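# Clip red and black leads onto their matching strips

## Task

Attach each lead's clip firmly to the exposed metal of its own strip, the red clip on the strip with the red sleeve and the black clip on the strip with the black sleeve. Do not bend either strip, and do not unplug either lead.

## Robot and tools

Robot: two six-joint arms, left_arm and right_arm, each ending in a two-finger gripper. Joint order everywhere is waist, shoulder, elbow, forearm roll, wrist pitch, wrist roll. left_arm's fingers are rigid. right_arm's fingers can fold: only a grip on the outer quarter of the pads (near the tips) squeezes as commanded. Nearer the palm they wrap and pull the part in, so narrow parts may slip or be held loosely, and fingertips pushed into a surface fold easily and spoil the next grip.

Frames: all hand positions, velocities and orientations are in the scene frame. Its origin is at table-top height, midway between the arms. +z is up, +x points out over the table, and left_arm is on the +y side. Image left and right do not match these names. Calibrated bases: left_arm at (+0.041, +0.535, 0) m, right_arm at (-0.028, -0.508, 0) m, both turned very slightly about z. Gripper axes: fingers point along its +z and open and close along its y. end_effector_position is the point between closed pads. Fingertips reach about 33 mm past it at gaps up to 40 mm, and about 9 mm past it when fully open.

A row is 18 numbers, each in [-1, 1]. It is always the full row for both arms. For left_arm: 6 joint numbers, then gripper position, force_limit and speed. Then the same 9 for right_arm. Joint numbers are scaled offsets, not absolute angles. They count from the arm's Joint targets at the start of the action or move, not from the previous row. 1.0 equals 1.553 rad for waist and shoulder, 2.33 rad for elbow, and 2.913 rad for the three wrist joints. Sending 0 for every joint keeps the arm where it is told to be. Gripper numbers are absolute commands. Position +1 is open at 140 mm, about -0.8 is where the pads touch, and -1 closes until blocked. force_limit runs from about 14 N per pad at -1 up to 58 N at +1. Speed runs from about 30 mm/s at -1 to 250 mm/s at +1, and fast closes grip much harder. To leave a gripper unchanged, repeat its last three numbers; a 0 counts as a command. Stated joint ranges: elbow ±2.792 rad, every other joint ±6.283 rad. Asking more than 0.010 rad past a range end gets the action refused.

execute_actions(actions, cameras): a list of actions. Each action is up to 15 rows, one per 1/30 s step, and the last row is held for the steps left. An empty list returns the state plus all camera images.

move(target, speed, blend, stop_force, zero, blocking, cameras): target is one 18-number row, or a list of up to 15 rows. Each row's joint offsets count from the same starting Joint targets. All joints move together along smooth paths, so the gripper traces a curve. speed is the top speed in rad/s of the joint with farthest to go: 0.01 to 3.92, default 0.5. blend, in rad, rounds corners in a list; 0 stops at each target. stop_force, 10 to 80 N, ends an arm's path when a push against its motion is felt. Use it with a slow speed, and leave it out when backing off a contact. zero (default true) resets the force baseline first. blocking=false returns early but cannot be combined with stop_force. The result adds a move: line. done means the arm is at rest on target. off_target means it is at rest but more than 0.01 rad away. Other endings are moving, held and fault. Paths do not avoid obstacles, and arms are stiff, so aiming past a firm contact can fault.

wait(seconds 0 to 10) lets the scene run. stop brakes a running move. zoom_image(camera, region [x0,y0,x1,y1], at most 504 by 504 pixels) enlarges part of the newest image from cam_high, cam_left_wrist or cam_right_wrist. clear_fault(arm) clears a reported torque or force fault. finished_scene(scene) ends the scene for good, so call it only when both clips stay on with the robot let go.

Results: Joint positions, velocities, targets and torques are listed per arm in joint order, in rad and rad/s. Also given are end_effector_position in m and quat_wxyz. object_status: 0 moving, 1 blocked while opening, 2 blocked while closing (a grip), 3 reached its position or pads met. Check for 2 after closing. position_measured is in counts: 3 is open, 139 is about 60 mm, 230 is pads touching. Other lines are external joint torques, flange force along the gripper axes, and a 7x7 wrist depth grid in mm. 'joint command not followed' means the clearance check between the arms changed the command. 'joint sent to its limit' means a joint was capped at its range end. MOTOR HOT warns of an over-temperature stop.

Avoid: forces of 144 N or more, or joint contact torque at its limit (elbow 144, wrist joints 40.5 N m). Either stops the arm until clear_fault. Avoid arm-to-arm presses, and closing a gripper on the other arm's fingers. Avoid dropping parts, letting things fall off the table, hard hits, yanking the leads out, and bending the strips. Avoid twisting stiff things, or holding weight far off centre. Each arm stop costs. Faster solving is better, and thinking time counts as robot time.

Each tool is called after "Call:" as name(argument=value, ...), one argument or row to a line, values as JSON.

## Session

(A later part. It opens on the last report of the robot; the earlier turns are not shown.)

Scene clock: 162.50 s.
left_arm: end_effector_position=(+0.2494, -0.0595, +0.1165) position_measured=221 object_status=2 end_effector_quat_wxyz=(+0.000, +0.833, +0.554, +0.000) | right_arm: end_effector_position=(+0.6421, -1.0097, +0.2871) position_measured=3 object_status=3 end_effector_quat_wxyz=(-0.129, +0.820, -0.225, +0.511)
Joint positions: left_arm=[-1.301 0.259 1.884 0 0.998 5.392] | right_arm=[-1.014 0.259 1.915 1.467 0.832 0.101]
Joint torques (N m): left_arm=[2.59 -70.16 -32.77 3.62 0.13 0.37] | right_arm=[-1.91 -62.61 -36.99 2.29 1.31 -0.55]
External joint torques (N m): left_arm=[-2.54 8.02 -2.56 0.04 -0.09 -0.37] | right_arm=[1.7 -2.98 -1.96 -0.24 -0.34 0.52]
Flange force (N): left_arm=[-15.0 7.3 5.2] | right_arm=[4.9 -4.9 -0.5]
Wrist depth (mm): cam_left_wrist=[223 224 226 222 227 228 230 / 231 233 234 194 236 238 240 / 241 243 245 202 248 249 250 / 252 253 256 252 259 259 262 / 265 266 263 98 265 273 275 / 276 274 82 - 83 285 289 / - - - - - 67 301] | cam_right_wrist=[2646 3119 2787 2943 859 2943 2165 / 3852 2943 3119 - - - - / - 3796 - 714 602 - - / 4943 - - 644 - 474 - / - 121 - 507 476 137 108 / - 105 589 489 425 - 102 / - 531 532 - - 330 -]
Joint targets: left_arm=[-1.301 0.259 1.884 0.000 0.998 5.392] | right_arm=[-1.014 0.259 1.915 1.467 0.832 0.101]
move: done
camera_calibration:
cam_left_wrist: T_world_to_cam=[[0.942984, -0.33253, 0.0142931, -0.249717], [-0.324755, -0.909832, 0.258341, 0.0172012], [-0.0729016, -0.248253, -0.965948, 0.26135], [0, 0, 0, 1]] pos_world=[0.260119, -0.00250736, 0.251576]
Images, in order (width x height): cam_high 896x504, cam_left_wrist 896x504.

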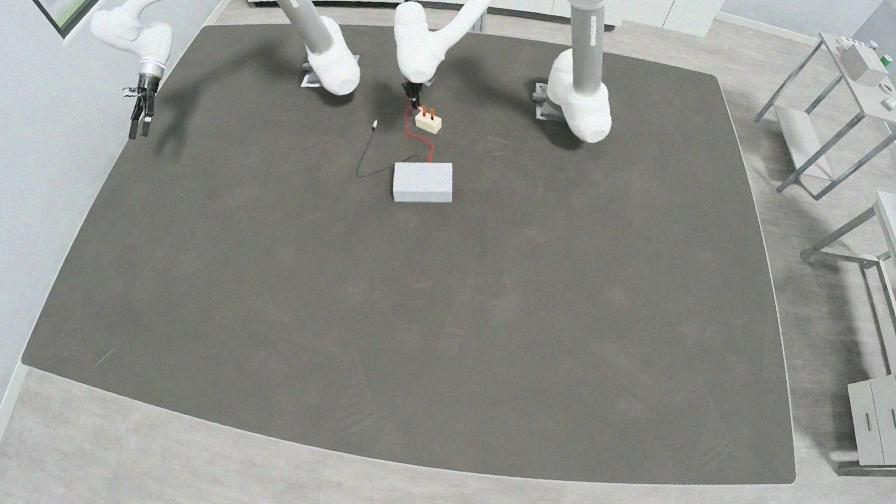

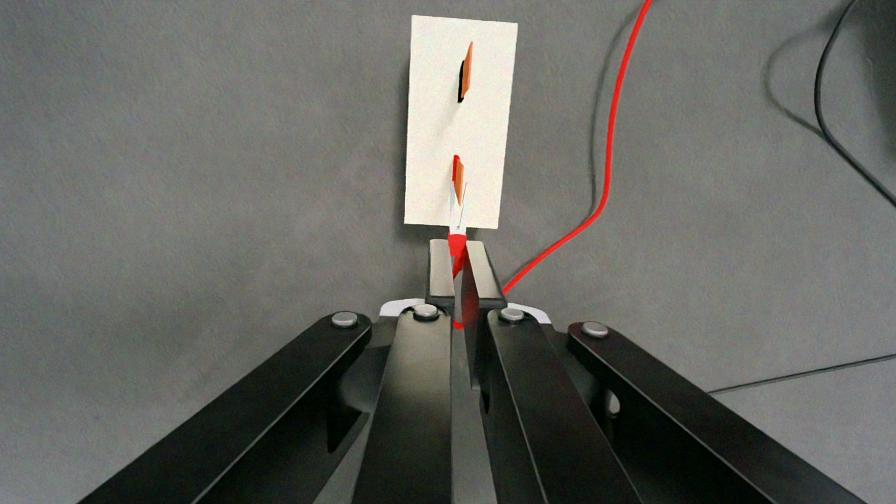

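Call:
move(
  target=[0,0,0,0,0,0,-0.4,-1,-1,0,0,0,0,0,0,1,1,1],
)

Call:
wait(
  seconds=0.7,
  cameras=["cam_left_wrist","cam_high"],
)

Call:
zoom_image(
  camera="cam_left_wrist",
  region=[390, 120, 530, 260],
)

Call:
zoom_image(
  camera="cam_high",
  region=[390, 70, 460, 140],
)

Scene clock: 170.80 s.
left_arm: end_effector_position=(+0.2494, -0.0595, +0.1165) position_measured=179 object_status=0 end_effector_quat_wxyz=(+0.000, +0.833, +0.554, +0.000) | right_arm: end_effector_position=(+0.6421, -1.0097, +0.2871) position_measured=3 object_status=3 end_effector_quat_wxyz=(-0.129, +0.820, -0.225, +0.511)
Joint positions: left_arm=[-1.301 0.259 1.884 0 0.998 5.392] | right_arm=[-1.014 0.259 1.915 1.467 0.832 0.101]
Joint torques (N m): left_arm=[2.46 -70.54 -32.93 3.58 0.2 0.32] | right_arm=[-1.81 -62.88 -36.89 2.29 1.33 -0.53]
External joint torques (N m): left_arm=[-2.44 8.31 -2.49 0.09 -0.17 -0.33] | right_arm=[2.14 -2.86 -2.01 -0.28 -0.34 0.51]
Flange force (N): left_arm=[-15.0 7.7 5.7] | right_arm=[5.1 -5.2 0.1]
Wrist depth (mm): cam_left_wrist=[223 224 225 188 227 229 230 / 231 232 234 195 237 238 240 / 242 242 249 202 248 249 250 / 252 257 255 207 258 260 262 / 264 262 93 266 122 273 274 / 272 - - 283 75 95 286 / - - - 298 - - 66] | cam_right_wrist=[3234 2879 2879 2594 862 2258 1926 / 3402 2911 3234 - 697 594 514 / 3234 4366 956 746 - - 428 / 4763 - - 573 495 449 384 / 4440 121 679 525 491 137 108 / - 112 569 484 - - 102 / - 590 - 427 366 350 -]
Joint targets: left_arm=[-1.301 0.259 1.884 0.000 0.998 5.392] | right_arm=[-1.014 0.259 1.915 1.467 0.832 0.101]
move: done

Scene clock: 171.50 s.
left_arm: end_effector_position=(+0.2494, -0.0595, +0.1165) position_measured=179 object_status=3 end_effector_quat_wxyz=(+0.000, +0.833, +0.554, +0.000) | right_arm: end_effector_position=(+0.6421, -1.0097, +0.2871) position_measured=3 object_status=3 end_effector_quat_wxyz=(-0.129, +0.820, -0.225, +0.511)
Joint positions: left_arm=[-1.301 0.259 1.884 0 0.998 5.392] | right_arm=[-1.014 0.259 1.915 1.467 0.832 0.101]
Joint torques (N m): left_arm=[2.58 -70.49 -32.88 3.64 0.12 0.38] | right_arm=[-1.93 -62.61 -36.89 2.29 1.32 -0.56]
External joint torques (N m): left_arm=[-2.6 8.61 -2.44 0.01 -0.09 -0.38] | right_arm=[1.95 -3.4 -2.15 -0.25 -0.33 0.54]
Flange force (N): left_arm=[-15.5 7.6 5.9] | right_arm=[5.3 -5.5 -0.6]
Wrist depth (mm): cam_left_wrist=[222 224 225 188 227 228 230 / 232 233 234 194 237 238 241 / 242 243 244 202 247 249 250 / 254 254 255 207 257 260 262 / 265 263 94 267 122 273 275 / 274 - - 283 75 95 288 / - - - 299 - - 299] | cam_right_wrist=[3316 2977 3011 3274 - - 1858 / 2943 3082 3082 2594 728 606 1497 / 4093 3690 - - - - 437 / 4943 989 - - 534 469 - / - 122 - 548 446 138 108 / - 112 581 - 412 379 102 / - - 483 437 377 - 94]
Joint targets: left_arm=[-1.301 0.259 1.884 0.000 0.998 5.392] | right_arm=[-1.014 0.259 1.915 1.467 0.832 0.101]
Tool commands: left_gripper/position=-0.4 left_gripper/force_limit=-1.0 left_gripper/speed=-1.0 right_gripper/position=+1.0 right_gripper/force_limit=+1.0 right_gripper/speed=+1.0
wait: 0.70 s; at rest by 0.17 s
camera_calibration:
cam_left_wrist: T_world_to_cam=[[0.942984, -0.33253, 0.0142931, -0.249717], [-0.324755, -0.909832, 0.258341, 0.0172012], [-0.0729016, -0.248253, -0.965948, 0.26135], [0, 0, 0, 1]] pos_world=[0.260119, -0.00250736, 0.251576]
Images, in order (width x height): cam_high 896x504, cam_left_wrist 896x504.

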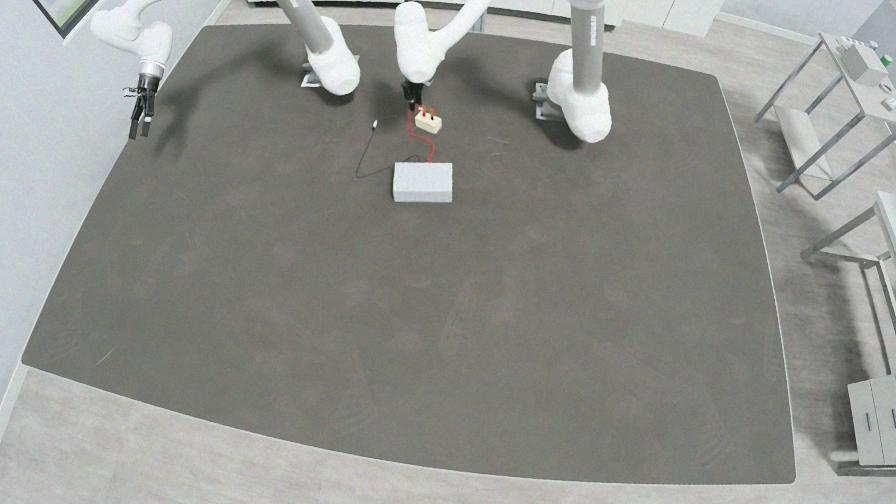

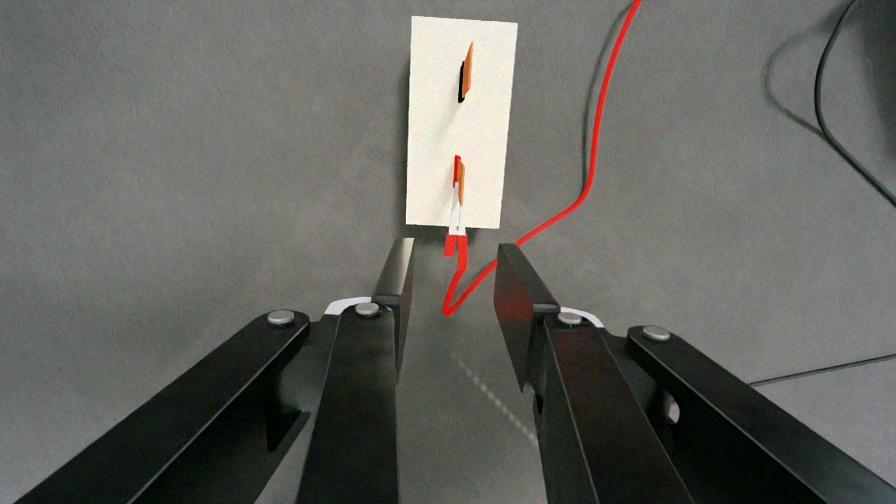

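Scaled by 3.600 from the camera's 896x504 image, which has a finer 1280x720 frame.

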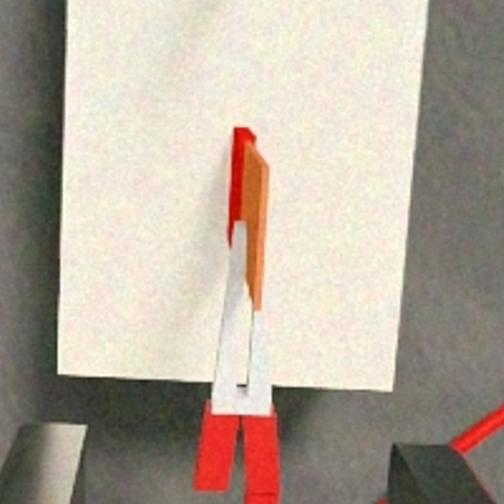

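Scaled by 7.200 from the camera's 896x504 image, which has a finer 1280x720 frame.

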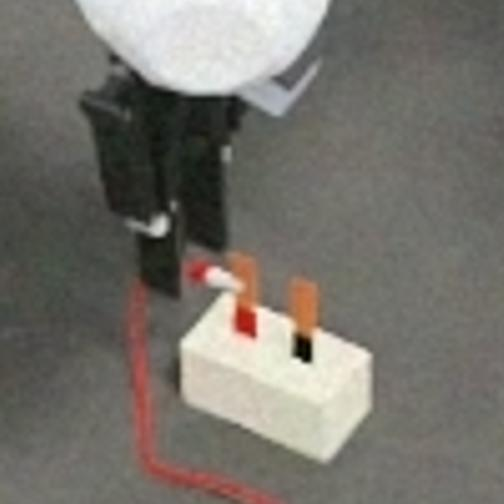

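Call:
move(
  target=[
    [0,-0.0612,-0.06,0,0.0806,0,-0.4,-1,-1,0,0,0,0,0,0,1,1,1],
    [0.0207,0.1766,-0.152,0,0.0275,-0.6587,-0.4,-1,-1,0,0,0,0,0,0,1,1,1],
  ],
  speed=[0.25,0.8],
  blend=[0.03,0],
  cameras=["cam_left_wrist"],
)

Call:
zoom_image(
  camera="cam_left_wrist",
  region=[370, 130, 570, 330],
)

Scene clock: 204.30 s.
left_arm: end_effector_position=(+0.3238, -0.2227, +0.0895) position_measured=179 object_status=3 end_effector_quat_wxyz=(+0.000, +0.009, +1.000, +0.000) | right_arm: end_effector_position=(+0.6421, -1.0097, +0.2871) position_measured=3 object_status=3 end_effector_quat_wxyz=(-0.129, +0.820, -0.225, +0.511)
Joint positions: left_arm=[-1.269 0.533 1.53 0 1.078 3.473] | right_arm=[-1.014 0.259 1.915 1.467 0.832 0.101]
Joint torques (N m): left_arm=[2.21 -99.16 -34.45 3.77 0.19 0.51] | right_arm=[-1.68 -62.91 -36.97 2.31 1.34 -0.55]
External joint torques (N m): left_arm=[-2.2 9.2 -2.59 0 -0.17 -0.51] | right_arm=[1.57 -2.44 -1.81 -0.27 -0.36 0.53]
Flange force (N): left_arm=[-3.8 -18.8 5.3] | right_arm=[4.8 -4.2 -0.1]
Wrist depth (mm): cam_left_wrist=[197 198 200 201 202 204 204 / 205 207 207 210 210 212 192 / 214 215 216 218 220 221 223 / 224 225 226 226 229 232 234 / 237 233 94 237 122 243 245 / 243 - - 252 75 95 257 / - - - 266 - - 66] | cam_right_wrist=[2568 3046 2847 2757 - 1985 1832 / 3119 3046 3011 - - 572 1523 / - 4851 946 - 609 - - / - 3540 - 642 - 464 - / - 121 597 542 466 138 108 / - 105 551 492 - - 102 / - 576 - 434 - - 97]
Joint targets: left_arm=[-1.269 0.533 1.530 0.000 1.078 3.473] | right_arm=[-1.014 0.259 1.915 1.467 0.832 0.101]
move: done
camera_calibration:
cam_left_wrist: T_world_to_cam=[[-0.0408859, 0.999061, 0.0143406, 0.241347], [0.965329, 0.0357939, 0.258571, -0.307353], [0.257814, 0.0244153, -0.965886, 0.153811], [0, 0, 0, 1]] pos_world=[0.26691, -0.233874, 0.224575]
Images, in order (width x height): cam_left_wrist 896x504.

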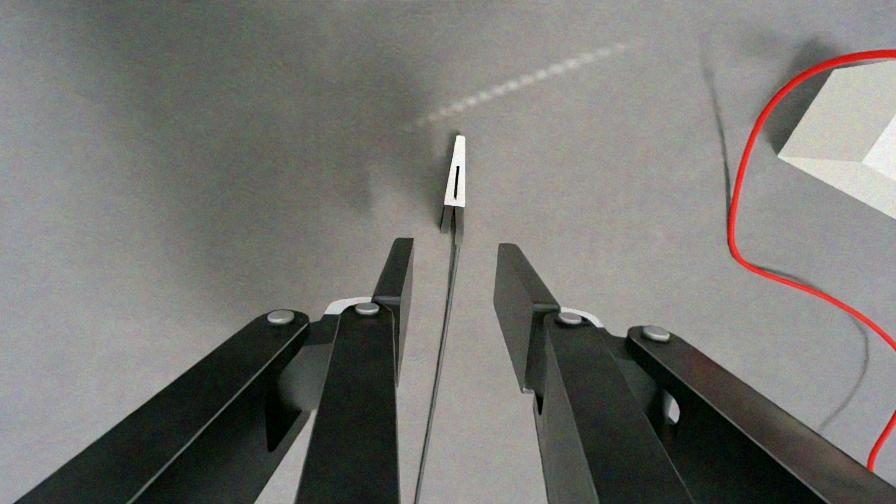

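Scaled by 2.520 from the camera's 896x504 image, which has a finer 1280x720 frame.

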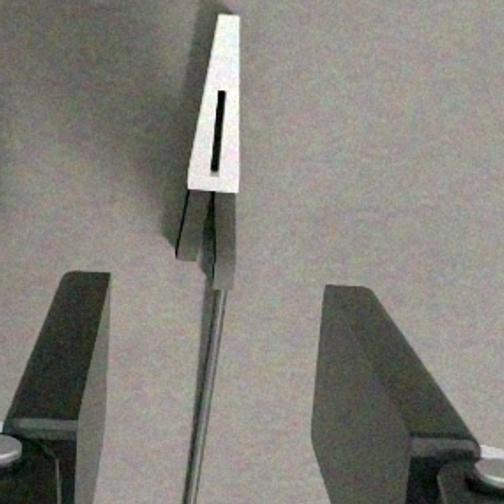

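Call:
move(
  target=[-0.0017,0.0205,0.0128,0,-0.0212,-0.0009,-0.4,-1,-1,0,0,0,0,0,0,1,1,1],
  speed=0.2,
)

Call:
move(
  target=[0,0.0077,0.0039,0,-0.0072,0,-0.4,-1,-1,0,0,0,0,0,0,1,1,1],
  speed=0.02,
  stop_force=12,
  cameras=["cam_left_wrist"],
)

Call:
zoom_image(
  camera="cam_left_wrist",
  region=[370, 130, 570, 330],
)

Scene clock: 226.03 s.
left_arm: end_effector_position=(+0.3217, -0.2231, +0.0495) position_measured=179 object_status=3 end_effector_quat_wxyz=(+0.000, +0.009, +1.000, +0.000) | right_arm: end_effector_position=(+0.6421, -1.0097, +0.2871) position_measured=3 object_status=3 end_effector_quat_wxyz=(-0.129, +0.820, -0.225, +0.511)
Joint positions: left_arm=[-1.272 0.565 1.56 0 1.017 3.471] | right_arm=[-1.014 0.259 1.915 1.467 0.832 0.101]
Joint torques (N m): left_arm=[2.55 -101.82 -33.43 3.6 0.08 0.29] | right_arm=[-1.58 -62.76 -36.94 2.33 1.34 -0.54]
External joint torques (N m): left_arm=[-2.51 10.21 -2.38 0.04 -0.07 -0.29] | right_arm=[1.09 -2.94 -1.97 -0.26 -0.38 0.52]
Flange force (N): left_arm=[-3.8 -19.3 7.2] | right_arm=[4.9 -4.2 -1.2]
Wrist depth (mm): cam_left_wrist=[161 164 164 164 167 167 167 / 168 169 170 172 173 175 176 / 176 176 177 179 180 182 183 / 183 185 186 184 188 191 192 / 192 191 95 195 121 199 200 / 199 - - 206 75 95 212 / - - - 217 - - 66] | cam_right_wrist=[2015 3119 2911 3119 1048 2298 2031 / 3156 3011 3156 - - - - / 4030 4763 - - - - 443 / 3402 3011 714 - - 442 402 / - 122 662 528 - 138 108 / - 105 - 499 436 360 102 / - - 495 403 - 335 -]
Joint targets: left_arm=[-1.272 0.565 1.560 0.000 1.017 3.470] | right_arm=[-1.014 0.259 1.915 1.467 0.832 0.101]
move: done

Scene clock: 227.90 s.
left_arm: end_effector_position=(+0.3216, -0.2230, +0.0354) position_measured=179 object_status=3 end_effector_quat_wxyz=(+0.000, +0.009, +1.000, +0.000) | right_arm: end_effector_position=(+0.6421, -1.0097, +0.2871) position_measured=3 object_status=3 end_effector_quat_wxyz=(-0.129, +0.820, -0.225, +0.511)
Joint positions: left_arm=[-1.272 0.577 1.569 0 0.996 3.47] | right_arm=[-1.014 0.259 1.915 1.467 0.832 0.101]
Joint torques (N m): left_arm=[2.63 -101.2 -32.94 3.54 0.19 0.35] | right_arm=[-1.66 -62.69 -36.92 2.32 1.31 -0.54]
External joint torques (N m): left_arm=[-2.61 9.15 -2.4 0.05 -0.19 -0.35] | right_arm=[1.58 -3.31 -1.92 -0.29 -0.33 0.52]
Flange force (N): left_arm=[-3.0 -17.8 6.8] | right_arm=[4.9 -5.2 -1.1]
Wrist depth (mm): cam_left_wrist=[149 150 151 152 153 154 155 / 155 156 157 158 160 161 162 / 162 163 164 165 167 168 169 / 169 170 171 170 172 176 177 / 177 177 94 179 121 184 185 / 184 - - 190 75 91 196 / - - - 201 - - 202] | cam_right_wrist=[2977 2847 2943 2977 - 2165 1912 / 4763 3082 3156 865 - 569 534 / 4678 3402 1015 734 - - - / 4516 1031 - 699 - - 377 / - 122 - - - 137 114 / - 105 593 - 428 - 102 / - 582 - - - - -]
Joint targets: left_arm=[-1.272 0.577 1.569 0.000 0.996 3.470] | right_arm=[-1.014 0.259 1.915 1.467 0.832 0.101]
move: done
camera_calibration:
cam_left_wrist: T_world_to_cam=[[-0.0410089, 0.999055, 0.0144099, 0.242452], [0.965324, 0.0358947, 0.258576, -0.291203], [0.257815, 0.0245141, -0.965883, 0.102156], [0, 0, 0, 1]] pos_world=[0.26471, -0.234274, 0.170475]
Images, in order (width x height): cam_left_wrist 896x504.

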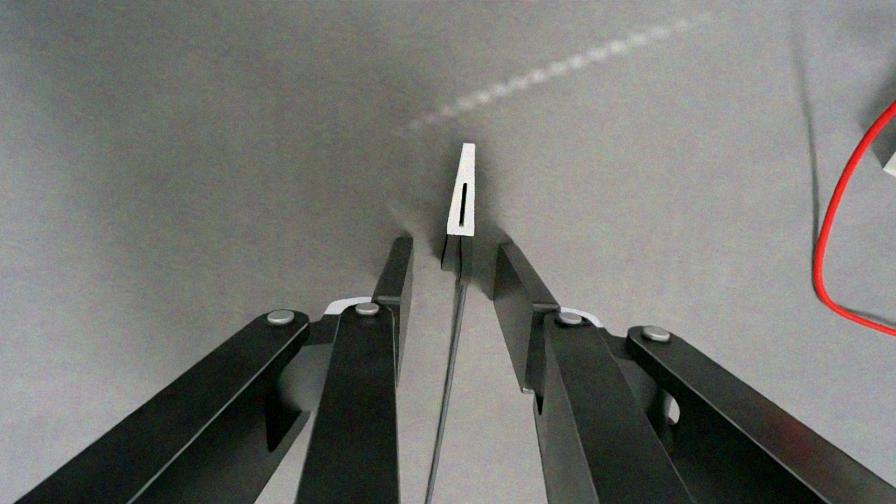

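Scaled by 2.520 from the camera's 896x504 image, which has a finer 1280x720 frame.

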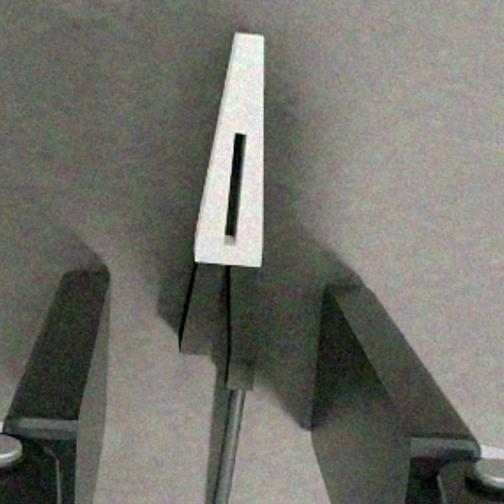

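Call:
move(
  target=[0,0,0,0,0,0,-1,-1,-1,0,0,0,0,0,0,1,1,1],
)

Call:
wait(
  seconds=1,
  cameras=["cam_left_wrist"],
)

Call:
zoom_image(
  camera="cam_left_wrist",
  region=[390, 120, 540, 270],
)

Scene clock: 233.73 s.
left_arm: end_effector_position=(+0.3216, -0.2230, +0.0355) position_measured=213 object_status=2 end_effector_quat_wxyz=(+0.000, +0.009, +1.000, +0.000) | right_arm: end_effector_position=(+0.6421, -1.0097, +0.2871) position_measured=3 object_status=3 end_effector_quat_wxyz=(-0.129, +0.820, -0.225, +0.511)
Joint positions: left_arm=[-1.272 0.577 1.569 0 0.996 3.47] | right_arm=[-1.014 0.259 1.915 1.467 0.832 0.101]
Joint torques (N m): left_arm=[8.53 -71 -5.12 5.49 7.59 0.39] | right_arm=[-1.63 -62.59 -36.95 2.28 1.32 -0.53]
External joint torques (N m): left_arm=[-8.53 -21.18 -30.24 -1.9 -7.58 -0.39] | right_arm=[1.58 -3.36 -2.01 -0.24 -0.33 0.5]
Flange force (N): left_arm=[-2.0 -35.6 -26.0] | right_arm=[4.9 -5.2 -1.1]
Wrist depth (mm): cam_left_wrist=[150 151 152 151 153 154 155 / 156 157 158 159 160 161 162 / 163 163 164 164 167 168 169 / 170 171 172 171 174 176 178 / 178 179 177 103 105 185 186 / 186 77 79 115 82 190 196 / - - - - - 69 204] | cam_right_wrist=[- 3082 2879 3195 - 2298 1885 / 3910 2817 3156 - - - - / 4516 3447 974 - - - 451 / 4294 3274 - - 540 - 402 / 4294 121 630 545 478 138 108 / - 104 - - - 371 102 / - 572 - 413 - - -]
Joint targets: left_arm=[-1.272 0.577 1.569 0.000 0.996 3.470] | right_arm=[-1.014 0.259 1.915 1.467 0.832 0.101]
move: done

Scene clock: 234.73 s.
left_arm: end_effector_position=(+0.3216, -0.2230, +0.0354) position_measured=213 object_status=2 end_effector_quat_wxyz=(+0.000, +0.009, +1.000, +0.000) | right_arm: end_effector_position=(+0.6421, -1.0097, +0.2871) position_measured=3 object_status=3 end_effector_quat_wxyz=(-0.129, +0.820, -0.225, +0.511)
Joint positions: left_arm=[-1.272 0.577 1.569 0 0.996 3.47] | right_arm=[-1.014 0.259 1.915 1.467 0.832 0.101]
Joint torques (N m): left_arm=[9.14 -66.9 -3.15 5.79 7.32 0.38] | right_arm=[-1.73 -62.8 -36.91 2.27 1.33 -0.55]
External joint torques (N m): left_arm=[-9.16 -25.06 -32.13 -2.21 -7.3 -0.38] | right_arm=[1.63 -2.77 -1.91 -0.23 -0.34 0.53]
Flange force (N): left_arm=[-1.1 -35.3 -31.0] | right_arm=[4.8 -4.6 -0.4]
Wrist depth (mm): cam_left_wrist=[150 151 151 152 153 154 155 / 156 156 158 159 160 161 162 / 163 163 164 166 167 169 169 / 170 171 172 171 175 177 177 / 178 179 177 103 105 184 186 / 187 77 79 115 82 190 196 / - - - - - 69 204] | cam_right_wrist=[3910 2879 2911 3195 789 2339 1926 / 3156 2943 3119 - 668 - 1550 / 4440 - 913 761 566 - 434 / 5821 - 753 655 - - 405 / - 122 - - - 138 108 / - 105 571 473 - - 102 / - - 486 440 375 - 97]
Joint targets: left_arm=[-1.272 0.577 1.569 0.000 0.996 3.470] | right_arm=[-1.014 0.259 1.915 1.467 0.832 0.101]
Tool commands: left_gripper/position=-1.0 left_gripper/force_limit=-1.0 left_gripper/speed=-1.0 right_gripper/position=+1.0 right_gripper/force_limit=+1.0 right_gripper/speed=+1.0
wait: 1.00 s; at rest by 0.17 s
camera_calibration:
cam_left_wrist: T_world_to_cam=[[-0.0410089, 0.999055, 0.0144099, 0.242452], [0.965324, 0.0358947, 0.258576, -0.291203], [0.257815, 0.0245141, -0.965883, 0.102156], [0, 0, 0, 1]] pos_world=[0.26471, -0.234274, 0.170475]
Images, in order (width x height): cam_left_wrist 896x504.

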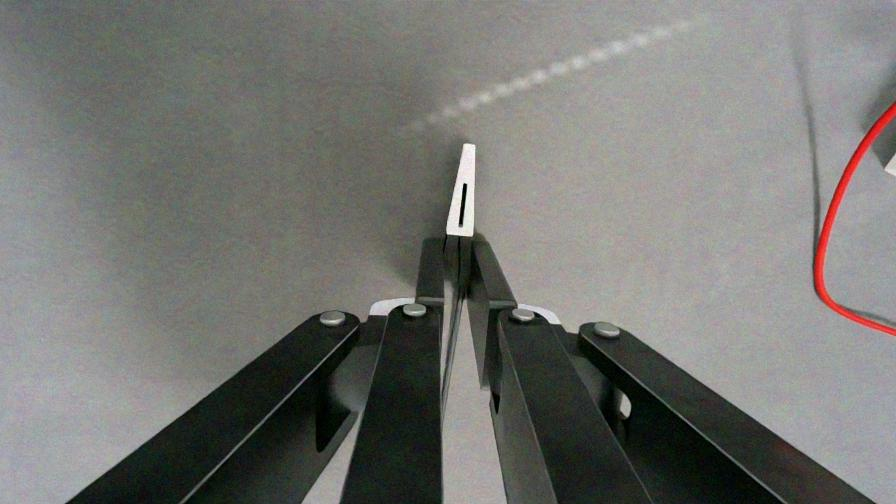

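Scaled by 3.360 from the camera's 896x504 image, which has a finer 1280x720 frame.

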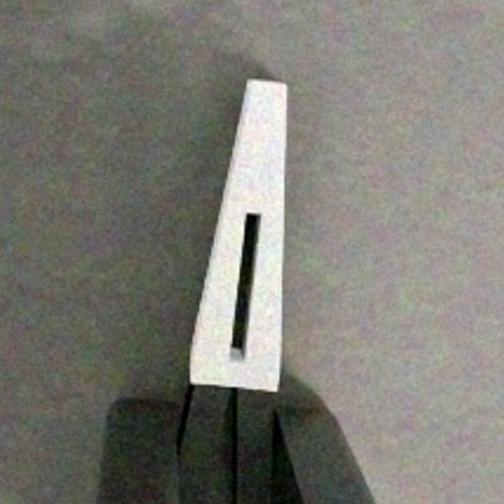

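Call:
move(
  target=[
    [0,0,0,0,0,0,-0.5,-1,-1,0,0,0,0,0,0,1,1,1],
    [0,-0.0011,-0.0006,0,0.001,0,-0.5,-1,-1,0,0,0,0,0,0,1,1,1],
  ],
  speed=0.1,
)

Call:
move(
  target=[0,0,0,0,0,0,-1,-1,-1,0,0,0,0,0,0,1,1,1],
)

Call:
wait(
  seconds=1,
  cameras=["cam_left_wrist"],
)

Call:
zoom_image(
  camera="cam_left_wrist",
  region=[390, 120, 540, 270],
)

Scene clock: 251.87 s.
left_arm: end_effector_position=(+0.3217, -0.2231, +0.0374) position_measured=192 object_status=0 end_effector_quat_wxyz=(+0.000, +0.009, +1.000, +0.000) | right_arm: end_effector_position=(+0.6421, -1.0097, +0.2871) position_measured=3 object_status=3 end_effector_quat_wxyz=(-0.129, +0.820, -0.225, +0.511)
Joint positions: left_arm=[-1.272 0.575 1.568 0 0.999 3.47] | right_arm=[-1.014 0.259 1.915 1.467 0.832 0.101]
Joint torques (N m): left_arm=[2.03 -100.86 -32.86 3.58 0.15 0.42] | right_arm=[-1.94 -62.9 -36.88 2.32 1.33 -0.54]
External joint torques (N m): left_arm=[-2.01 8.9 -2.47 0.01 -0.14 -0.42] | right_arm=[1.86 -3.11 -2.17 -0.27 -0.35 0.52]
Flange force (N): left_arm=[-3.6 -17.5 6.4] | right_arm=[5.3 -5.1 -0.4]
Wrist depth (mm): cam_left_wrist=[151 152 152 154 155 156 157 / 157 158 159 160 161 162 163 / 164 165 166 167 169 170 171 / 171 172 173 173 175 178 179 / 180 179 94 172 103 186 188 / 186 - - 192 75 85 198 / - - - 203 - 71 204] | cam_right_wrist=[2701 3082 2426 3274 870 2318 1898 / 3910 2701 3316 3119 764 525 2063 / - 5239 3316 728 - 478 - / - 1035 963 - 522 148 384 / 4678 122 - 569 470 138 114 / - 112 598 489 - - 102 / - - - - 381 - 94]
Joint targets: left_arm=[-1.272 0.575 1.568 0.000 0.999 3.470] | right_arm=[-1.014 0.259 1.915 1.467 0.832 0.101]
move: done

Scene clock: 252.77 s.
left_arm: end_effector_position=(+0.3217, -0.2231, +0.0375) position_measured=219 object_status=0 end_effector_quat_wxyz=(+0.000, +0.009, +1.000, +0.000) | right_arm: end_effector_position=(+0.6421, -1.0097, +0.2871) position_measured=3 object_status=3 end_effector_quat_wxyz=(-0.129, +0.820, -0.225, +0.511)
Joint positions: left_arm=[-1.272 0.575 1.568 0 0.999 3.47] | right_arm=[-1.014 0.259 1.915 1.467 0.832 0.101]
Joint torques (N m): left_arm=[2.5 -100.46 -32.54 3.61 0.11 0.37] | right_arm=[-1.98 -62.67 -36.94 2.29 1.35 -0.57]
External joint torques (N m): left_arm=[-2.48 8.31 -2.89 0 -0.1 -0.37] | right_arm=[2.27 -2.77 -1.85 -0.29 -0.36 0.55]
Flange force (N): left_arm=[-3.2 -17.8 5.6] | right_arm=[4.9 -5.4 0.3]
Wrist depth (mm): cam_left_wrist=[151 152 153 154 155 156 157 / 157 158 159 160 161 163 164 / 164 164 166 166 169 170 171 / 171 172 173 172 176 178 179 / 179 180 179 99 102 187 188 / 188 185 79 - 84 194 199 / - - - - - 68 206] | cam_right_wrist=[3046 2879 3011 3195 919 2165 2031 / 3588 3119 3082 829 652 601 481 / 4093 3796 1008 734 586 - 423 / 4225 1065 - - 535 140 393 / - 122 655 - - 138 114 / - 105 593 473 - - 102 / - - 512 - 374 332 -]
Joint targets: left_arm=[-1.272 0.575 1.568 0.000 0.999 3.470] | right_arm=[-1.014 0.259 1.915 1.467 0.832 0.101]
move: done

Scene clock: 253.77 s.
left_arm: end_effector_position=(+0.3217, -0.2231, +0.0375) position_measured=219 object_status=2 end_effector_quat_wxyz=(+0.000, +0.009, +1.000, +0.000) | right_arm: end_effector_position=(+0.6421, -1.0097, +0.2871) position_measured=3 object_status=3 end_effector_quat_wxyz=(-0.129, +0.820, -0.225, +0.511)
Joint positions: left_arm=[-1.272 0.575 1.568 0 0.999 3.47] | right_arm=[-1.014 0.259 1.915 1.467 0.832 0.101]
Joint torques (N m): left_arm=[2.21 -101.09 -32.43 3.6 0.18 0.34] | right_arm=[-1.77 -62.65 -36.92 2.29 1.33 -0.58]
External joint torques (N m): left_arm=[-2.15 9.01 -2.95 0 -0.17 -0.34] | right_arm=[1.67 -3.58 -2.14 -0.24 -0.35 0.56]
Flange force (N): left_arm=[-4.0 -18.7 6.3] | right_arm=[5.2 -5.5 -1.2]
Wrist depth (mm): cam_left_wrist=[151 152 153 154 155 156 157 / 157 156 159 160 162 162 163 / 164 165 166 167 169 170 171 / 171 172 173 172 176 178 179 / 179 180 178 99 103 187 188 / 188 185 79 - 84 195 198 / - - - - - 68 207] | cam_right_wrist=[2220 2847 2879 3119 946 2360 2047 / 3690 2817 3156 851 - - - / 2646 3969 - 730 563 498 - / 3969 3796 - - 510 451 375 / 4678 122 - - - 137 114 / - 112 - 478 405 - 102 / - 568 528 449 384 - -]
Joint targets: left_arm=[-1.272 0.575 1.568 0.000 0.999 3.470] | right_arm=[-1.014 0.259 1.915 1.467 0.832 0.101]
Tool commands: left_gripper/position=-1.0 left_gripper/force_limit=-1.0 left_gripper/speed=-1.0 right_gripper/position=+1.0 right_gripper/force_limit=+1.0 right_gripper/speed=+1.0
wait: 1.00 s; at rest by 0.17 s
camera_calibration:
cam_left_wrist: T_world_to_cam=[[-0.0410558, 0.999056, 0.0141848, 0.242577], [0.965296, 0.0359959, 0.258665, -0.291823], [0.25791, 0.0243122, -0.965863, 0.104085], [0, 0, 0, 1]] pos_world=[0.26481, -0.234374, 0.172575]
Images, in order (width x height): cam_left_wrist 896x504.

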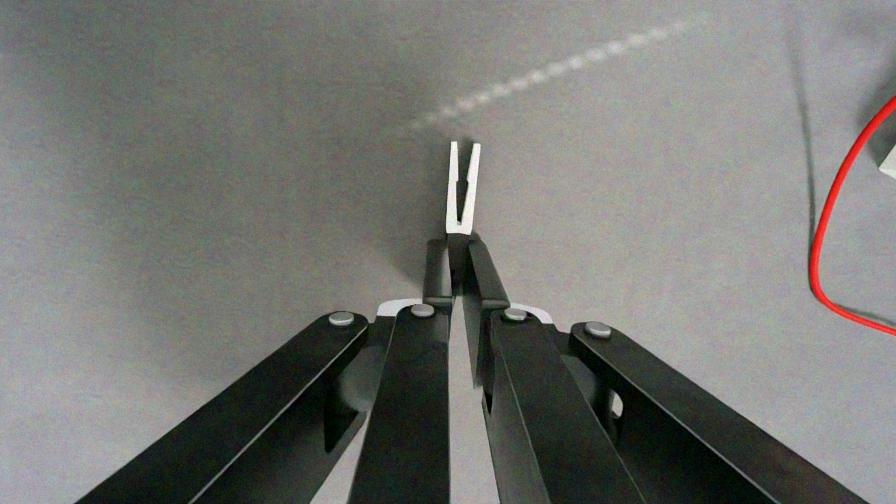

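Scaled by 3.360 from the camera's 896x504 image, which has a finer 1280x720 frame.

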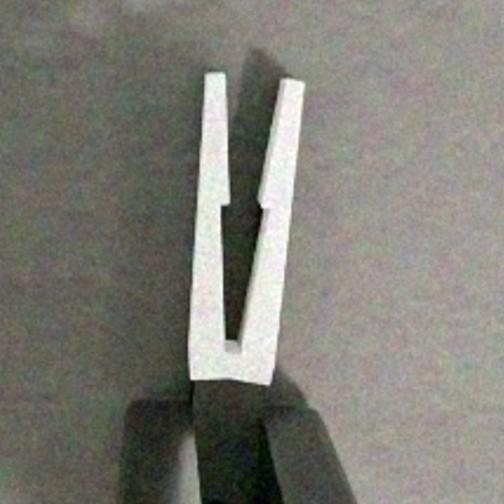

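Call:
move(
  target=[
    [0,-0.0872,-0.0855,0,0.1149,0,-1,-1,-1,0,0,0,0,0,0,1,1,1],
    [0.1214,-0.2127,0.0224,0,0.0955,-0.0887,-1,-1,-1,0,0,0,0,0,0,1,1,1],
    [0.0873,-0.3389,0.1791,0,0.0374,-0.3623,-1,-1,-1,0,0,0,0,0,0,1,1,1],
  ],
  speed=[0.3,0.5,0.5],
  blend=[0.05,0.1,0],
  cameras=["cam_high","cam_left_wrist"],
)

Call:
zoom_image(
  camera="cam_high",
  region=[350, 60, 510, 200],
)

Call:
zoom_image(
  camera="cam_left_wrist",
  region=[390, 40, 590, 240],
)

Scene clock: 283.07 s.
left_arm: end_effector_position=(+0.3018, +0.0713, +0.1895) position_measured=219 object_status=2 end_effector_quat_wxyz=(+0.000, -0.554, +0.833, +0.000) | right_arm: end_effector_position=(+0.6421, -1.0097, +0.2871) position_measured=3 object_status=3 end_effector_quat_wxyz=(-0.129, +0.820, -0.225, +0.511)
Joint positions: left_arm=[-1.136 0.049 1.985 0 1.108 2.415] | right_arm=[-1.014 0.259 1.915 1.467 0.832 0.101]
Joint torques (N m): left_arm=[2.03 -50.39 -34.73 3.86 0.1 0.27] | right_arm=[-1.59 -62.72 -36.92 2.31 1.3 -0.56]
External joint torques (N m): left_arm=[-2 7.54 -2.97 -0.02 -0.13 -0.27] | right_arm=[1.47 -2.91 -2 -0.27 -0.32 0.54]
Flange force (N): left_arm=[13.6 -10.5 2.7] | right_arm=[5.1 -4.5 -0.7]
Wrist depth (mm): cam_left_wrist=[282 288 290 255 293 296 297 / 277 301 302 266 305 305 311 / 268 306 314 317 320 326 326 / 259 323 331 163 334 337 339 / 268 306 339 98 105 354 357 / 281 69 79 - 84 369 376 / - - - - - 68 370] | cam_right_wrist=[- 3082 2977 3011 - 2165 1819 / 3910 2977 3316 882 - 590 1758 / 4093 4093 992 - - - 457 / 5038 5038 - 599 565 - 372 / - 122 - 547 - 138 114 / - 105 581 495 420 - 102 / - 562 495 - 376 - 97]
Joint targets: left_arm=[-1.136 0.049 1.985 0.000 1.108 2.415] | right_arm=[-1.014 0.259 1.915 1.467 0.832 0.101]
move: done
camera_calibration:
cam_left_wrist: T_world_to_cam=[[-0.94301, 0.332479, 0.0137899, 0.265258], [0.324567, 0.909846, 0.258527, -0.191431], [0.0734083, 0.248269, -0.965906, 0.288687], [0, 0, 0, 1]] pos_world=[0.291081, 0.0143074, 0.324677]
Images, in order (width x height): cam_high 896x504, cam_left_wrist 896x504.

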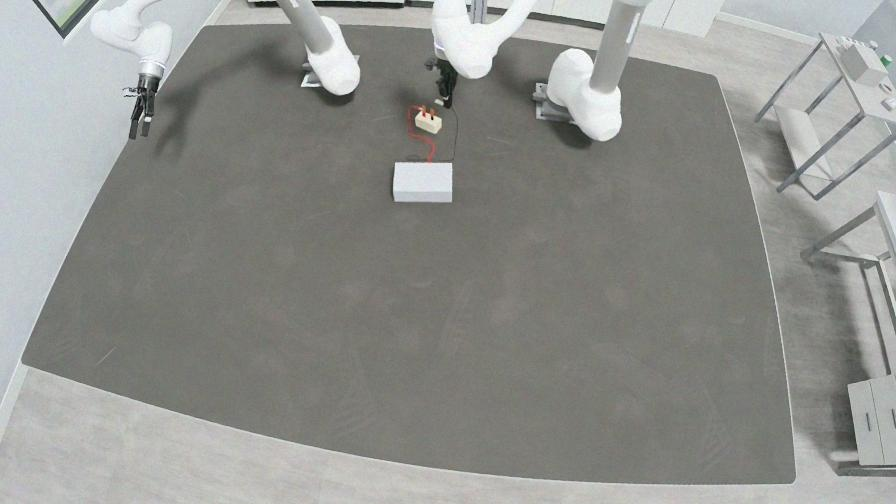

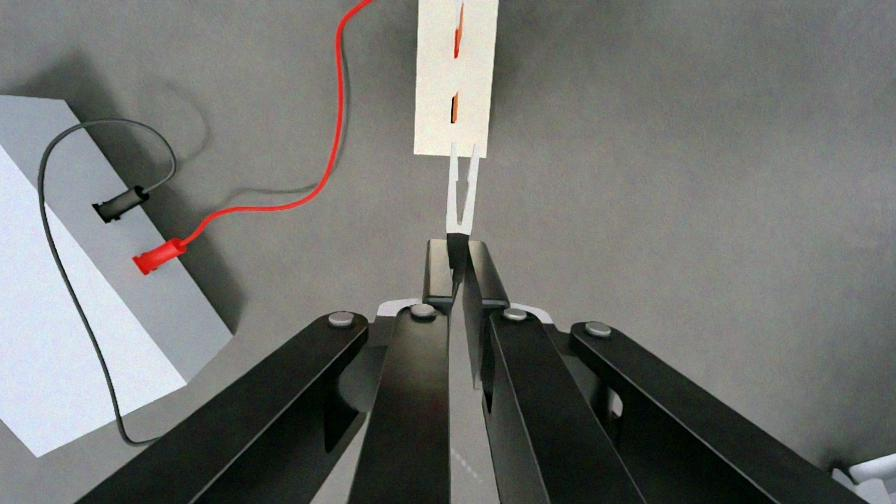

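Scaled by 3.150 from the camera's 896x504 image, which has a finer 1280x720 frame.

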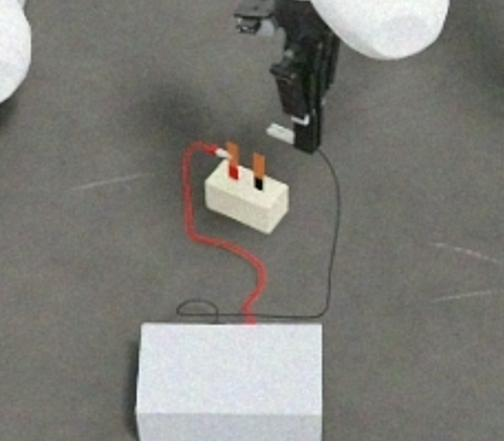

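Scaled by 2.520 from the camera's 896x504 image, which has a finer 1280x720 frame.

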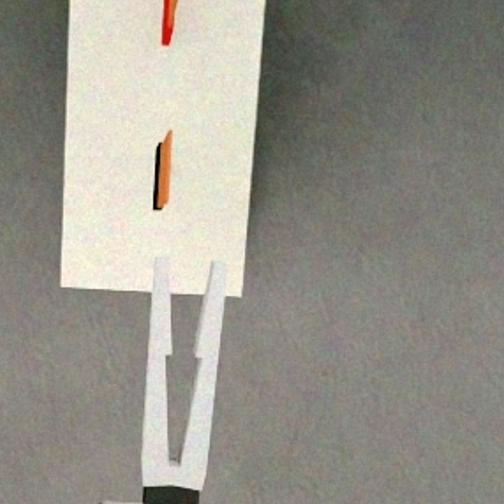

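Call:
move(
  target=[0,0.0422,0.033,0,-0.0488,0,-1,-1,-1,0,0,0,0,0,0,1,1,1],
  speed=0.15,
  cameras=["cam_high","cam_left_wrist"],
)

Call:
zoom_image(
  camera="cam_high",
  region=[390, 70, 460, 140],
)

Call:
zoom_image(
  camera="cam_left_wrist",
  region=[390, 80, 530, 220],
)

Scene clock: 294.97 s.
left_arm: end_effector_position=(+0.3018, +0.0715, +0.1178) position_measured=219 object_status=2 end_effector_quat_wxyz=(+0.000, -0.554, +0.833, +0.000) | right_arm: end_effector_position=(+0.6421, -1.0097, +0.2871) position_measured=3 object_status=3 end_effector_quat_wxyz=(-0.129, +0.820, -0.225, +0.511)
Joint positions: left_arm=[-1.136 0.114 2.062 0 0.966 2.415] | right_arm=[-1.014 0.259 1.915 1.467 0.832 0.101]
Joint torques (N m): left_arm=[1.96 -55.62 -32.47 3.5 0.41 0.37] | right_arm=[-1.88 -62.83 -36.94 2.3 1.34 -0.55]
External joint torques (N m): left_arm=[-1.94 8.96 -2.23 0.03 -0.45 -0.37] | right_arm=[1.88 -3.22 -2.17 -0.26 -0.36 0.53]
Flange force (N): left_arm=[13.9 -10.7 8.1] | right_arm=[5.3 -5.2 -0.5]
Wrist depth (mm): cam_left_wrist=[223 224 226 188 229 230 232 / 232 234 235 195 239 240 242 / 242 244 246 247 249 250 253 / 249 255 257 253 261 263 265 / 234 267 264 98 120 276 279 / 216 69 78 - 84 288 293 / - - - - - 68 305] | cam_right_wrist=[- 3195 2977 2977 - 2360 1858 / 3690 3046 2911 - - - 1514 / 3796 4158 967 - - 548 - / 4851 1048 - - - - 415 / - 121 668 - - 138 114 / - 112 - - 417 - 102 / - - 511 - - - -]
Joint targets: left_arm=[-1.136 0.114 2.062 0.000 0.965 2.415] | right_arm=[-1.014 0.259 1.915 1.467 0.832 0.101]
move: done
camera_calibration:
cam_left_wrist: T_world_to_cam=[[-0.943022, 0.332432, 0.0140752, 0.266148], [0.324578, 0.909786, 0.258727, -0.173012], [0.0732038, 0.248554, -0.965848, 0.21935], [0, 0, 0, 1]] pos_world=[0.291082, 0.0144074, 0.252875]
Images, in order (width x height): cam_high 896x504, cam_left_wrist 896x504.

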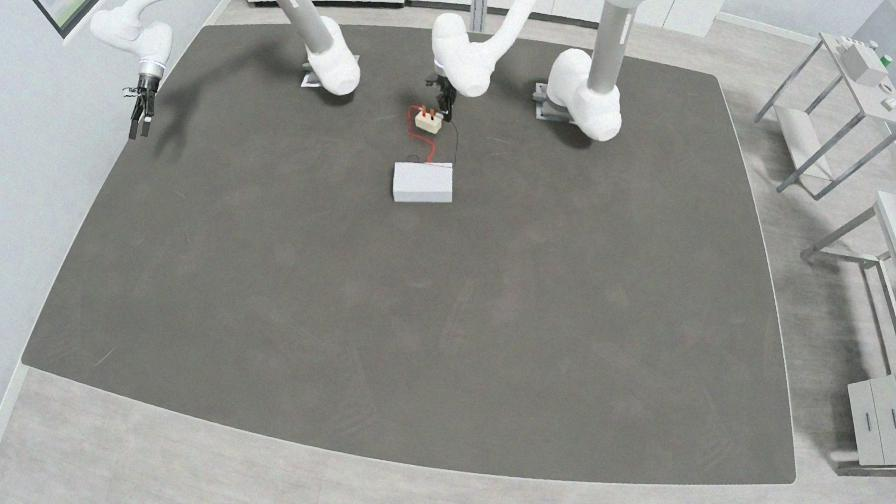

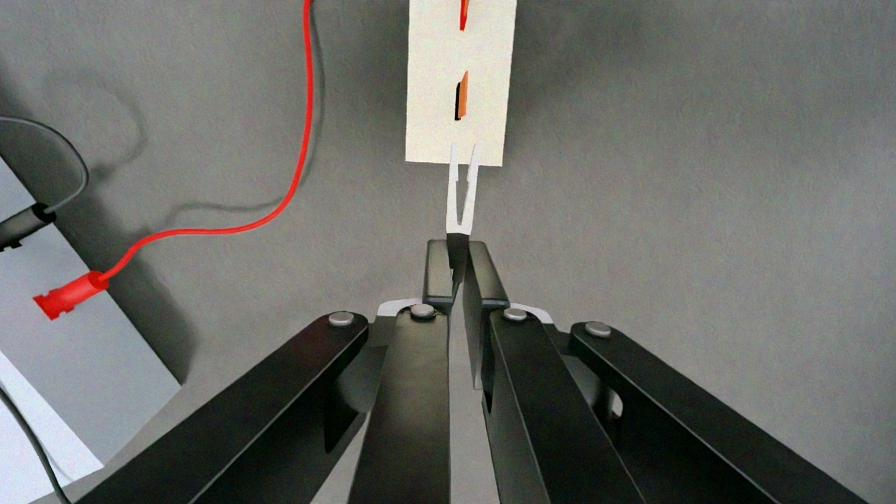

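Scaled by 7.200 from the camera's 896x504 image, which has a finer 1280x720 frame.

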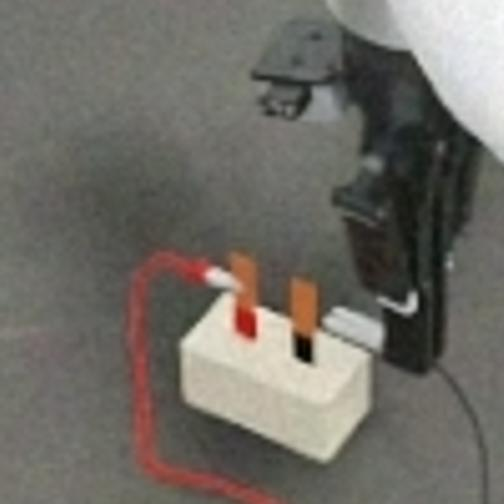

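Scaled by 3.600 from the camera's 896x504 image, which has a finer 1280x720 frame.

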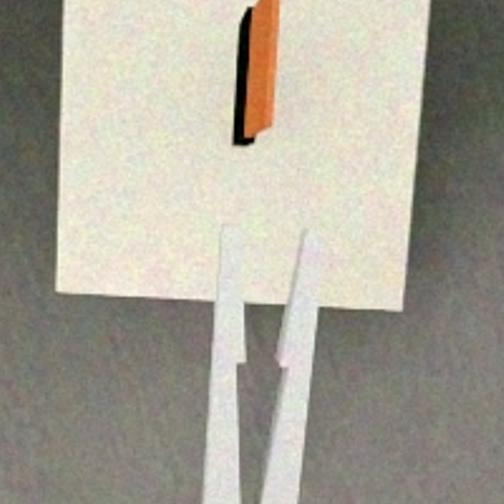

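Call:
move(
  target=[
    [0.0014,0.0013,-0.0011,0,0.0002,0.0007,-1,-1,-1,0,0,0,0,0,0,1,1,1],
    [-0.018,0.0144,-0.0114,0,0.0014,-0.0096,-1,-1,-1,0,0,0,0,0,0,1,1,1],
  ],
  speed=0.03,
  stop_force=12,
  cameras=["cam_high","cam_left_wrist"],
)

Call:
zoom_image(
  camera="cam_high",
  region=[390, 70, 460, 140],
)

Call:
zoom_image(
  camera="cam_left_wrist",
  region=[390, 100, 530, 240],
)

Scene clock: 320.37 s.
left_arm: end_effector_position=(+0.2949, +0.0505, +0.1179) position_measured=219 object_status=2 end_effector_quat_wxyz=(+0.000, -0.554, +0.833, +0.000) | right_arm: end_effector_position=(+0.6421, -1.0097, +0.2871) position_measured=3 object_status=3 end_effector_quat_wxyz=(-0.129, +0.820, -0.225, +0.511)
Joint positions: left_arm=[-1.164 0.137 2.035 0 0.97 2.387] | right_arm=[-1.014 0.259 1.915 1.467 0.832 0.101]
Joint torques (N m): left_arm=[2.19 -56.41 -32.19 3.53 0.14 0.36] | right_arm=[-1.81 -62.8 -36.87 2.29 1.34 -0.54]
External joint torques (N m): left_arm=[-2.18 7.51 -2.54 0.01 -0.17 -0.36] | right_arm=[1.84 -2.8 -1.9 -0.27 -0.35 0.52]
Flange force (N): left_arm=[13.3 -8.8 5.6] | right_arm=[4.9 -4.9 -0.2]
Wrist depth (mm): cam_left_wrist=[223 224 226 187 229 230 232 / 232 234 235 196 239 240 242 / 242 244 245 203 249 251 253 / 251 254 257 253 260 263 265 / 239 267 265 98 267 276 278 / 224 69 79 - 84 288 293 / - - - - - 68 306] | cam_right_wrist=[2673 2847 2977 3119 811 2220 1794 / 4516 3082 3082 856 728 - 473 / 4366 3910 - 710 598 513 - / 4294 4366 728 631 527 140 396 / - 122 667 - - 138 108 / - 113 576 - 414 375 102 / - - - 434 - - 97]
Joint targets: left_arm=[-1.164 0.137 2.035 0.000 0.970 2.387] | right_arm=[-1.014 0.259 1.915 1.467 0.832 0.101]
move: done
camera_calibration:
cam_left_wrist: T_world_to_cam=[[-0.94306, 0.332327, 0.0140095, 0.266614], [0.324466, 0.90985, 0.258642, -0.15173], [0.0732072, 0.248461, -0.965872, 0.225151], [0, 0, 0, 1]] pos_world=[0.284182, -0.00649244, 0.252976]
Images, in order (width x height): cam_high 896x504, cam_left_wrist 896x504.

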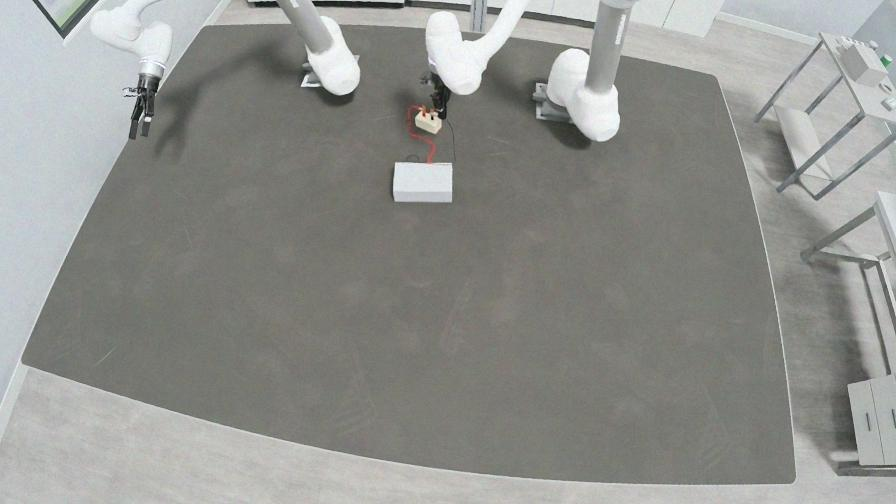

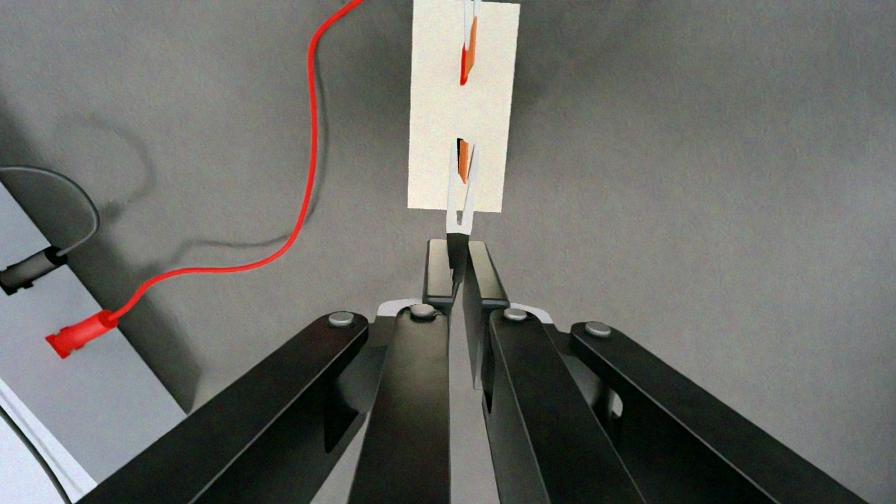

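Scaled by 7.200 from the camera's 896x504 image, which has a finer 1280x720 frame.

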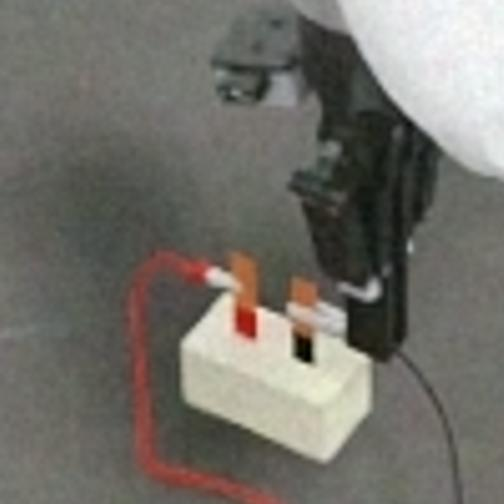

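Scaled by 3.600 from the camera's 896x504 image, which has a finer 1280x720 frame.

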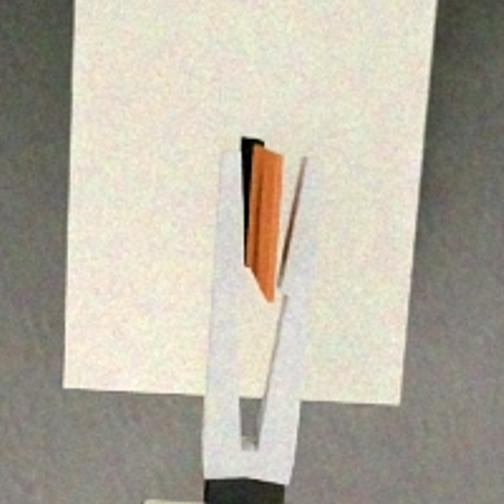

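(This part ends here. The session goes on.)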